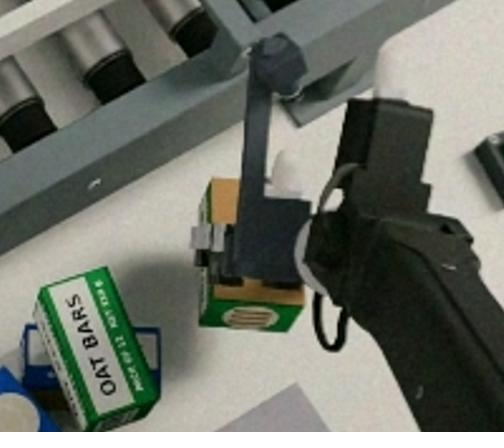

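move(
  arm2={"target": [0.285, -0.47, 1.19, 0.191, 0.862, 0.458, 0.1016], "speed": 0.12},
)

move(
  arm2={"target": [0.35, -0.18, 1.32, 0.172, 0.778, 0.58, 0.129], "speed": 0.16},
  cameras=["arm2_cam_wrist"],
)

Scene clock: 57.80 s.
Joint torques (N m): arm1=[1.26 -10.05 7.13 0.84 0.17 0.18] | arm2=[-0.21 -2.84 13.59 1.37 0.26 0.1] | arm3=[-1.14 2.26 8.51 2.4 -0.06 -0.12] | arm4=[0.26 1.85 9.46 2.13 0 -0.04]
Motor temperatures (°C): arm1=[30 28 36 28 31 28] | arm2=[29 30 33 28 30 27] | arm3=[29 30 38 29 30 28] | arm4=[26 29 36 28 31 27]
Heat: arm1: hottest joint3_rad 36 °C; arm2: hottest joint3_rad 33 °C; arm3: hottest joint3_rad 38 °C; arm4: hottest joint3_rad 36 °C.
move: arm2 off_target
Joint velocities: within noise
arm1, arm3, arm4: as last shown
arm2.joint_positions: joint1_rad=-0.305 joint2_rad=+0.847 joint3_rad=+0.624 joint4_rad=-1.002 joint5_rad=+0.068 joint6_rad=+0.163 hand_index_mcp=+0.764 hand_index_abd=+0.032 hand_index_pip=+0.581 hand_index_dip=+0.697 hand_middle_mcp=+0.756 hand_middle_abd=+0.001 hand_middle_pip=-0.292 hand_middle_dip=-0.171 hand_ring_mcp=+0.766 hand_ring_abd=-0.029 hand_ring_pip=+0.582 hand_ring_dip=+0.697 hand_thumb_cmc=-0.568 hand_thumb_axl=+0.677 hand_thumb_mcp=+0.224 hand_thumb_ipl=+0.168 hand_current_limit=+0.750 hand_speed=-0.850
arm2.joint_status: not commanded
arm2.hand_state: goal,blocked,goal,goal,goal,goal,goal,goal,goal,blocked,goal,goal,goal,goal,goal,goal
arm2.index_mcp_current_ma: 21
arm2.index_abd_current_ma: 481
arm2.index_pip_current_ma: 7
arm2.index_dip_current_ma: 1
arm2.middle_mcp_current_ma: 3
arm2.middle_abd_current_ma: 1
arm2.middle_pip_current_ma: 10
arm2.middle_dip_current_ma: 4
arm2.ring_mcp_current_ma: 27
arm2.ring_abd_current_ma: -481
arm2.ring_pip_current_ma: 10
arm2.ring_dip_current_ma: 2
arm2.thumb_cmc_current_ma: 3
arm2.thumb_axl_current_ma: -1
arm2.thumb_mcp_current_ma: -4
arm2.thumb_ipl_current_ma: 0
arm2.hand_goal_index_mcp: 0.754
arm2.hand_goal_index_abd: -0.300
arm2.hand_goal_index_pip: 0.576
arm2.hand_goal_index_dip: 0.696
arm2.hand_goal_middle_mcp: 0.754
arm2.hand_goal_middle_abd: 0.000
arm2.hand_goal_middle_pip: -0.298
arm2.hand_goal_middle_dip: -0.174
arm2.hand_goal_ring_mcp: 0.754
arm2.hand_goal_ring_abd: 0.300
arm2.hand_goal_ring_pip: 0.576
arm2.hand_goal_ring_dip: 0.696
arm2.hand_goal_thumb_cmc: -0.570
arm2.hand_goal_thumb_axl: 0.678
arm2.hand_goal_thumb_mcp: 0.226
arm2.hand_goal_thumb_ipl: 0.168
arm2.hand: x=+0.2690 y=-0.4659 z=+1.1513 quat_wxyz=(+0.164, +0.866, +0.465, +0.080) (m; scene frame)
arm2.hand_target: x=+0.2835 y=-0.4693 z=+1.1897 quat_wxyz=(+0.191, +0.862, +0.458, +0.102) (m; scene frame)
arm2.hand_status: off_target (0.042 m and 4.1 deg from the pose sent, 0.209 m and 3.2 deg at the start)
pictures: none

Scene clock: 60.67 s.
Joint torques (N m): arm1=[1.44 -9.82 7.06 0.87 0.12 0.13] | arm2=[0.15 -5.07 13.44 0.54 0.9 0.06] | arm3=[-1.38 2.32 8.49 2.59 -0.08 -0.12] | arm4=[0.67 1.96 9.46 2.22 -0.02 -0.04]
Motor temperatures (°C): arm1=[30 28 36 28 31 28] | arm2=[29 30 34 27 30 27] | arm3=[29 30 38 29 30 28] | arm4=[26 29 36 28 31 27]
Heat: arm1: hottest joint3_rad 36 °C; arm2: hottest joint3_rad 34 °C; arm3: hottest joint3_rad 38 °C; arm4: hottest joint3_rad 36 °C.
move: arm2 off_target
Joint velocities: within noise
arm1, arm3, arm4: as last shown
arm2.joint_positions: joint1_rad=+0.669 joint2_rad=+1.053 joint3_rad=+1.106 joint4_rad=-1.382 joint5_rad=+0.302 joint6_rad=+0.802 hand_index_mcp=+0.764 hand_index_abd=+0.031 hand_index_pip=+0.581 hand_index_dip=+0.697 hand_middle_mcp=+0.756 hand_middle_abd=+0.001 hand_middle_pip=-0.292 hand_middle_dip=-0.171 hand_ring_mcp=+0.766 hand_ring_abd=-0.029 hand_ring_pip=+0.582 hand_ring_dip=+0.697 hand_thumb_cmc=-0.568 hand_thumb_axl=+0.677 hand_thumb_mcp=+0.224 hand_thumb_ipl=+0.168 hand_current_limit=+0.750 hand_speed=-0.850
arm2.joint_status: not commanded
arm2.hand_state: goal,blocked,goal,goal,goal,goal,goal,goal,goal,blocked,goal,goal,goal,goal,goal,goal
arm2.index_mcp_current_ma: 22
arm2.index_abd_current_ma: 481
arm2.index_pip_current_ma: 8
arm2.index_dip_current_ma: 1
arm2.middle_mcp_current_ma: 3
arm2.middle_abd_current_ma: 1
arm2.middle_pip_current_ma: 10
arm2.middle_dip_current_ma: 4
arm2.ring_mcp_current_ma: 27
arm2.ring_abd_current_ma: -481
arm2.ring_pip_current_ma: 10
arm2.ring_dip_current_ma: 2
arm2.thumb_cmc_current_ma: 2
arm2.thumb_axl_current_ma: -1
arm2.thumb_mcp_current_ma: -4
arm2.thumb_ipl_current_ma: 0
arm2.hand_goal_index_mcp: 0.754
arm2.hand_goal_index_abd: -0.300
arm2.hand_goal_index_pip: 0.576
arm2.hand_goal_index_dip: 0.696
arm2.hand_goal_middle_mcp: 0.754
arm2.hand_goal_middle_abd: 0.000
arm2.hand_goal_middle_pip: -0.298
arm2.hand_goal_middle_dip: -0.174
arm2.hand_goal_ring_mcp: 0.754
arm2.hand_goal_ring_abd: 0.300
arm2.hand_goal_ring_pip: 0.576
arm2.hand_goal_ring_dip: 0.696
arm2.hand_goal_thumb_cmc: -0.570
arm2.hand_goal_thumb_axl: 0.678
arm2.hand_goal_thumb_mcp: 0.226
arm2.hand_goal_thumb_ipl: 0.168
arm2.hand: x=+0.3420 y=-0.1879 z=+1.2893 quat_wxyz=(+0.169, +0.781, +0.592, +0.103) (m; scene frame)
arm2.hand_target: x=+0.3487 y=-0.1807 z=+1.3196 quat_wxyz=(+0.173, +0.783, +0.584, +0.130) (m; scene frame)
arm2.hand_status: off_target (0.033 m and 3.3 deg from the pose sent, 0.342 m and 17.6 deg at the start)
pictures: arm2_cam_wrist
Images, in order (width x height): arm2_cam_wrist 896x504.

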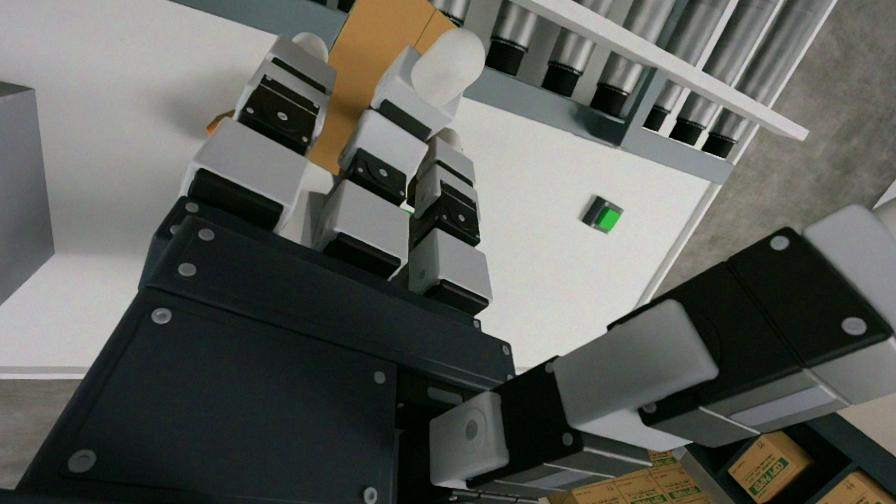

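move(
  arm2={"target": [0.43, -0.015, 1.33, 0.153, 0.6903, 0.6903, 0.153], "speed": 0.14},
)

move(
  arm2={"target": [0.617, -0.013, 1.29, 0.153, 0.6903, 0.6903, 0.153], "speed": 0.12},
  cameras=["arm2_cam_wrist", "cam_station1", "cam_stock"],
)

Scene clock: 62.80 s.
Joint torques (N m): arm1=[1.2 -10.23 7.04 0.87 0.17 0.15] | arm2=[-0.38 -11.22 13.41 1.91 0.57 -0.28] | arm3=[-1.32 2.32 8.49 2.59 -0.05 -0.12] | arm4=[0.79 2.49 9.54 2.21 0 -0.04]
Motor temperatures (°C): arm1=[30 28 36 28 31 28] | arm2=[29 30 35 27 30 27] | arm3=[29 30 38 29 30 28] | arm4=[26 29 36 28 31 27]
Heat: arm1: hottest joint3_rad 36 °C; arm2: hottest joint3_rad 35 °C; arm3: hottest joint3_rad 38 °C; arm4: hottest joint3_rad 36 °C.
move: arm2 off_target
Joint velocities: within noise
arm1, arm3, arm4: as last shown
arm2.joint_positions: joint1_rad=+0.830 joint2_rad=+1.379 joint3_rad=+1.404 joint4_rad=-1.339 joint5_rad=+0.269 joint6_rad=+0.707 hand_index_mcp=+0.764 hand_index_abd=+0.031 hand_index_pip=+0.581 hand_index_dip=+0.697 hand_middle_mcp=+0.756 hand_middle_abd=+0.001 hand_middle_pip=-0.292 hand_middle_dip=-0.171 hand_ring_mcp=+0.766 hand_ring_abd=-0.029 hand_ring_pip=+0.582 hand_ring_dip=+0.697 hand_thumb_cmc=-0.568 hand_thumb_axl=+0.677 hand_thumb_mcp=+0.224 hand_thumb_ipl=+0.168 hand_current_limit=+0.750 hand_speed=-0.850
arm2.joint_status: not commanded
arm2.hand_state: goal,blocked,goal,goal,goal,goal,goal,goal,goal,blocked,goal,goal,goal,goal,goal,goal
arm2.index_mcp_current_ma: 22
arm2.index_abd_current_ma: 481
arm2.index_pip_current_ma: 8
arm2.index_dip_current_ma: 1
arm2.middle_mcp_current_ma: 3
arm2.middle_abd_current_ma: 1
arm2.middle_pip_current_ma: 10
arm2.middle_dip_current_ma: 4
arm2.ring_mcp_current_ma: 27
arm2.ring_abd_current_ma: -481
arm2.ring_pip_current_ma: 10
arm2.ring_dip_current_ma: 2
arm2.thumb_cmc_current_ma: 2
arm2.thumb_axl_current_ma: -1
arm2.thumb_mcp_current_ma: -4
arm2.thumb_ipl_current_ma: 0
arm2.hand_goal_index_mcp: 0.754
arm2.hand_goal_index_abd: -0.300
arm2.hand_goal_index_pip: 0.576
arm2.hand_goal_index_dip: 0.696
arm2.hand_goal_middle_mcp: 0.754
arm2.hand_goal_middle_abd: 0.000
arm2.hand_goal_middle_pip: -0.298
arm2.hand_goal_middle_dip: -0.174
arm2.hand_goal_ring_mcp: 0.754
arm2.hand_goal_ring_abd: 0.300
arm2.hand_goal_ring_pip: 0.576
arm2.hand_goal_ring_dip: 0.696
arm2.hand_goal_thumb_cmc: -0.570
arm2.hand_goal_thumb_axl: 0.678
arm2.hand_goal_thumb_mcp: 0.226
arm2.hand_goal_thumb_ipl: 0.168
arm2.hand: x=+0.4176 y=-0.0328 z=+1.2977 quat_wxyz=(+0.150, +0.700, +0.689, +0.116) (m; scene frame)
arm2.hand_target: x=+0.4278 y=-0.0164 z=+1.3300 quat_wxyz=(+0.153, +0.690, +0.690, +0.153) (m; scene frame)
arm2.hand_status: off_target (0.039 m and 4.4 deg from the pose sent, 0.198 m and 16.5 deg at the start)
pictures: none

Scene clock: 65.33 s.
Joint torques (N m): arm1=[1.08 -9.99 7.1 0.94 0.14 0.15] | arm2=[-1.08 -17.49 13.75 2.14 0.42 -0.21] | arm3=[-0.79 1.85 8.36 2.58 -0.02 -0.13] | arm4=[0.56 2.43 9.47 2.25 0.01 -0.06]
Motor temperatures (°C): arm1=[30 28 36 28 31 28] | arm2=[29 30 36 28 30 27] | arm3=[29 30 38 29 30 28] | arm4=[26 29 36 28 31 27]
Heat: arm1: hottest joint3_rad 36 °C; arm2: hottest joint3_rad 36 °C; arm3: hottest joint3_rad 38 °C; arm4: hottest joint3_rad 36 °C.
move: arm2 off_target
Joint velocities: within noise
arm1: as last shown
arm2.joint_positions: joint1_rad=+0.633 joint2_rad=+1.775 joint3_rad=+1.765 joint4_rad=-1.251 joint5_rad=+0.196 joint6_rad=+0.500 hand_index_mcp=+0.764 hand_index_abd=+0.031 hand_index_pip=+0.581 hand_index_dip=+0.697 hand_middle_mcp=+0.756 hand_middle_abd=+0.001 hand_middle_pip=-0.292 hand_middle_dip=-0.171 hand_ring_mcp=+0.766 hand_ring_abd=-0.029 hand_ring_pip=+0.582 hand_ring_dip=+0.697 hand_thumb_cmc=-0.568 hand_thumb_axl=+0.677 hand_thumb_mcp=+0.224 hand_thumb_ipl=+0.168 hand_current_limit=+0.750 hand_speed=-0.850
arm2.joint_status: not commanded
arm2.hand_state: goal,blocked,goal,goal,goal,goal,goal,goal,goal,blocked,goal,goal,goal,goal,goal,goal
arm2.index_mcp_current_ma: 22
arm2.index_abd_current_ma: 481
arm2.index_pip_current_ma: 8
arm2.index_dip_current_ma: 1
arm2.middle_mcp_current_ma: 3
arm2.middle_abd_current_ma: 1
arm2.middle_pip_current_ma: 10
arm2.middle_dip_current_ma: 4
arm2.ring_mcp_current_ma: 27
arm2.ring_abd_current_ma: -481
arm2.ring_pip_current_ma: 10
arm2.ring_dip_current_ma: 2
arm2.thumb_cmc_current_ma: 2
arm2.thumb_axl_current_ma: -1
arm2.thumb_mcp_current_ma: -4
arm2.thumb_ipl_current_ma: 0
arm2.hand_goal_index_mcp: 0.754
arm2.hand_goal_index_abd: -0.300
arm2.hand_goal_index_pip: 0.576
arm2.hand_goal_index_dip: 0.696
arm2.hand_goal_middle_mcp: 0.754
arm2.hand_goal_middle_abd: 0.000
arm2.hand_goal_middle_pip: -0.298
arm2.hand_goal_middle_dip: -0.174
arm2.hand_goal_ring_mcp: 0.754
arm2.hand_goal_ring_abd: 0.300
arm2.hand_goal_ring_pip: 0.576
arm2.hand_goal_ring_dip: 0.696
arm2.hand_goal_thumb_cmc: -0.570
arm2.hand_goal_thumb_axl: 0.678
arm2.hand_goal_thumb_mcp: 0.226
arm2.hand_goal_thumb_ipl: 0.168
arm2.hand: x=+0.5974 y=-0.0184 z=+1.2573 quat_wxyz=(+0.142, +0.695, +0.695, +0.120) (m; scene frame)
arm2.hand_target: x=+0.6145 y=-0.0144 z=+1.2901 quat_wxyz=(+0.154, +0.690, +0.690, +0.153) (m; scene frame)
arm2.hand_status: off_target (0.038 m and 4.1 deg from the pose sent, 0.200 m and 4.4 deg at the start)
arm3.joint_positions: joint1_rad=-0.138 joint2_rad=+0.629 joint3_rad=+1.450 joint4_rad=-1.193 joint5_rad=+0.056 joint6_rad=+1.125 hand_index_mcp=+0.755 hand_index_abd=+0.001 hand_index_pip=+0.577 hand_index_dip=+0.696 hand_middle_mcp=+0.755 hand_middle_abd=+0.001 hand_middle_pip=+0.577 hand_middle_dip=+0.696 hand_ring_mcp=+0.755 hand_ring_abd=+0.001 hand_ring_pip=+0.577 hand_ring_dip=+0.696 hand_thumb_cmc=+0.715 hand_thumb_axl=+0.677 hand_thumb_mcp=+0.226 hand_thumb_ipl=+0.168 hand_current_limit=+0.400 hand_speed=-0.600
arm3.joint_status: not commanded
arm3.hand_state: goal,goal,goal,goal,goal,goal,goal,goal,goal,goal,goal,goal,goal,goal,goal,goal
arm3.index_mcp_current_ma: 5
arm3.index_abd_current_ma: 3
arm3.index_pip_current_ma: 3
arm3.index_dip_current_ma: 0
arm3.middle_mcp_current_ma: 5
arm3.middle_abd_current_ma: 3
arm3.middle_pip_current_ma: 3
arm3.middle_dip_current_ma: 0
arm3.ring_mcp_current_ma: 5
arm3.ring_abd_current_ma: 3
arm3.ring_pip_current_ma: 3
arm3.ring_dip_current_ma: 0
arm3.thumb_cmc_current_ma: 4
arm3.thumb_axl_current_ma: -4
arm3.thumb_mcp_current_ma: -1
arm3.thumb_ipl_current_ma: -2
arm3.hand_goal_index_mcp: 0.754
arm3.hand_goal_index_abd: 0.000
arm3.hand_goal_index_pip: 0.576
arm3.hand_goal_index_dip: 0.696
arm3.hand_goal_middle_mcp: 0.754
arm3.hand_goal_middle_abd: 0.000
arm3.hand_goal_middle_pip: 0.576
arm3.hand_goal_middle_dip: 0.696
arm3.hand_goal_ring_mcp: 0.754
arm3.hand_goal_ring_abd: 0.000
arm3.hand_goal_ring_pip: 0.576
arm3.hand_goal_ring_dip: 0.696
arm3.hand_goal_thumb_cmc: 0.714
arm3.hand_goal_thumb_axl: 0.678
arm3.hand_goal_thumb_mcp: 0.226
arm3.hand_goal_thumb_ipl: 0.168
arm3.hand: x=+0.1627 y=+1.7344 z=+1.5442 quat_wxyz=(+0.213, +0.821, +0.080, +0.523) (m; scene frame)
arm3.hand_target: x=+0.1588 y=+1.7354 z=+1.5563 quat_wxyz=(+0.217, +0.813, +0.079, +0.534) (m; scene frame)
arm3.hand_status: not commanded
arm4.joint_positions: joint1_rad=+0.013 joint2_rad=+0.618 joint3_rad=+1.350 joint4_rad=-1.136 joint5_rad=-0.024 joint6_rad=+1.077 hand_index_mcp=+0.755 hand_index_abd=+0.001 hand_index_pip=+0.577 hand_index_dip=+0.696 hand_middle_mcp=+0.755 hand_middle_abd=+0.001 hand_middle_pip=+0.577 hand_middle_dip=+0.696 hand_ring_mcp=+0.755 hand_ring_abd=+0.001 hand_ring_pip=+0.577 hand_ring_dip=+0.696 hand_thumb_cmc=+0.715 hand_thumb_axl=+0.677 hand_thumb_mcp=+0.226 hand_thumb_ipl=+0.168 hand_current_limit=+0.400 hand_speed=-0.600
arm4.joint_status: not commanded
arm4.hand_state: goal,goal,goal,goal,goal,goal,goal,goal,goal,goal,goal,goal,goal,goal,goal,goal
arm4.index_mcp_current_ma: 5
arm4.index_abd_current_ma: 2
arm4.index_pip_current_ma: 2
arm4.index_dip_current_ma: 0
arm4.middle_mcp_current_ma: 4
arm4.middle_abd_current_ma: 2
arm4.middle_pip_current_ma: 2
arm4.middle_dip_current_ma: 0
arm4.ring_mcp_current_ma: 4
arm4.ring_abd_current_ma: 1
arm4.ring_pip_current_ma: 2
arm4.ring_dip_current_ma: 0
arm4.thumb_cmc_current_ma: 3
arm4.thumb_axl_current_ma: -2
arm4.thumb_mcp_current_ma: -1
arm4.thumb_ipl_current_ma: -1
arm4.hand_goal_index_mcp: 0.754
arm4.hand_goal_index_abd: 0.000
arm4.hand_goal_index_pip: 0.576
arm4.hand_goal_index_dip: 0.696
arm4.hand_goal_middle_mcp: 0.754
arm4.hand_goal_middle_abd: 0.000
arm4.hand_goal_middle_pip: 0.576
arm4.hand_goal_middle_dip: 0.696
arm4.hand_goal_ring_mcp: 0.754
arm4.hand_goal_ring_abd: 0.000
arm4.hand_goal_ring_pip: 0.576
arm4.hand_goal_ring_dip: 0.696
arm4.hand_goal_thumb_cmc: 0.714
arm4.hand_goal_thumb_axl: 0.678
arm4.hand_goal_thumb_mcp: 0.226
arm4.hand_goal_thumb_ipl: 0.168
arm4.hand: x=+0.3003 y=+1.1905 z=+1.5642 quat_wxyz=(+0.100, +0.798, +0.246, +0.540) (m; scene frame)
arm4.hand_target: x=+0.2970 y=+1.1902 z=+1.5748 quat_wxyz=(+0.102, +0.792, +0.244, +0.550) (m; scene frame)
arm4.hand_status: not commanded
pictures: arm2_cam_wrist, cam_station1, cam_stock
Images, in order (width x height): arm2_cam_wrist 896x504, cam_station1 896x504, cam_stock 896x504.

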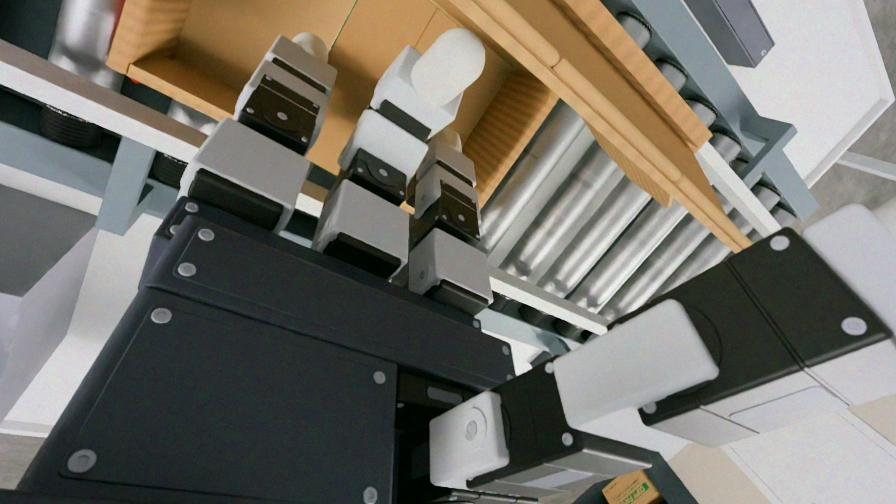

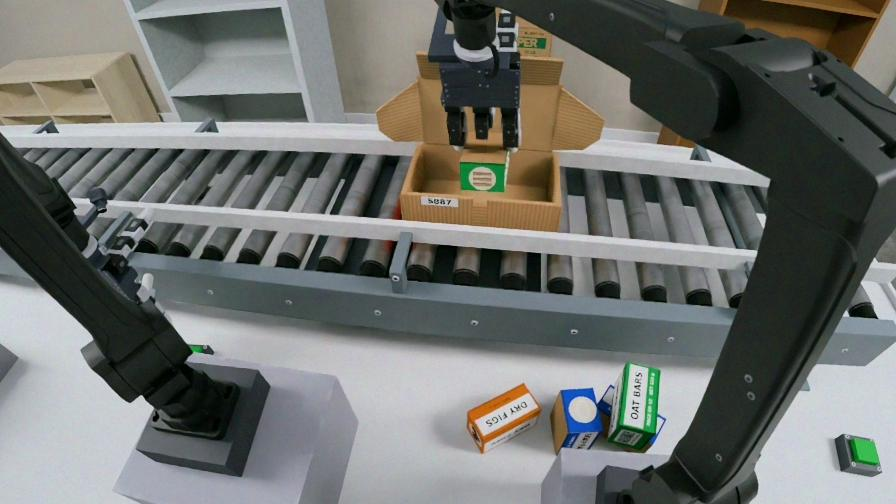

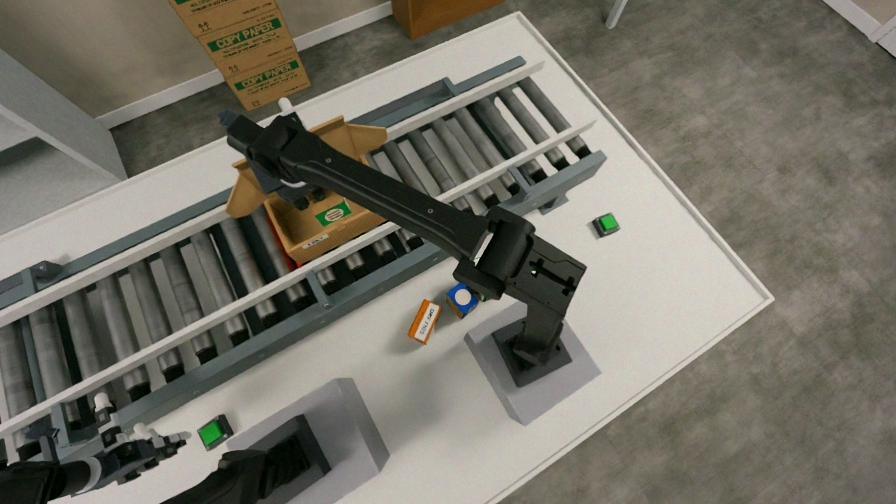

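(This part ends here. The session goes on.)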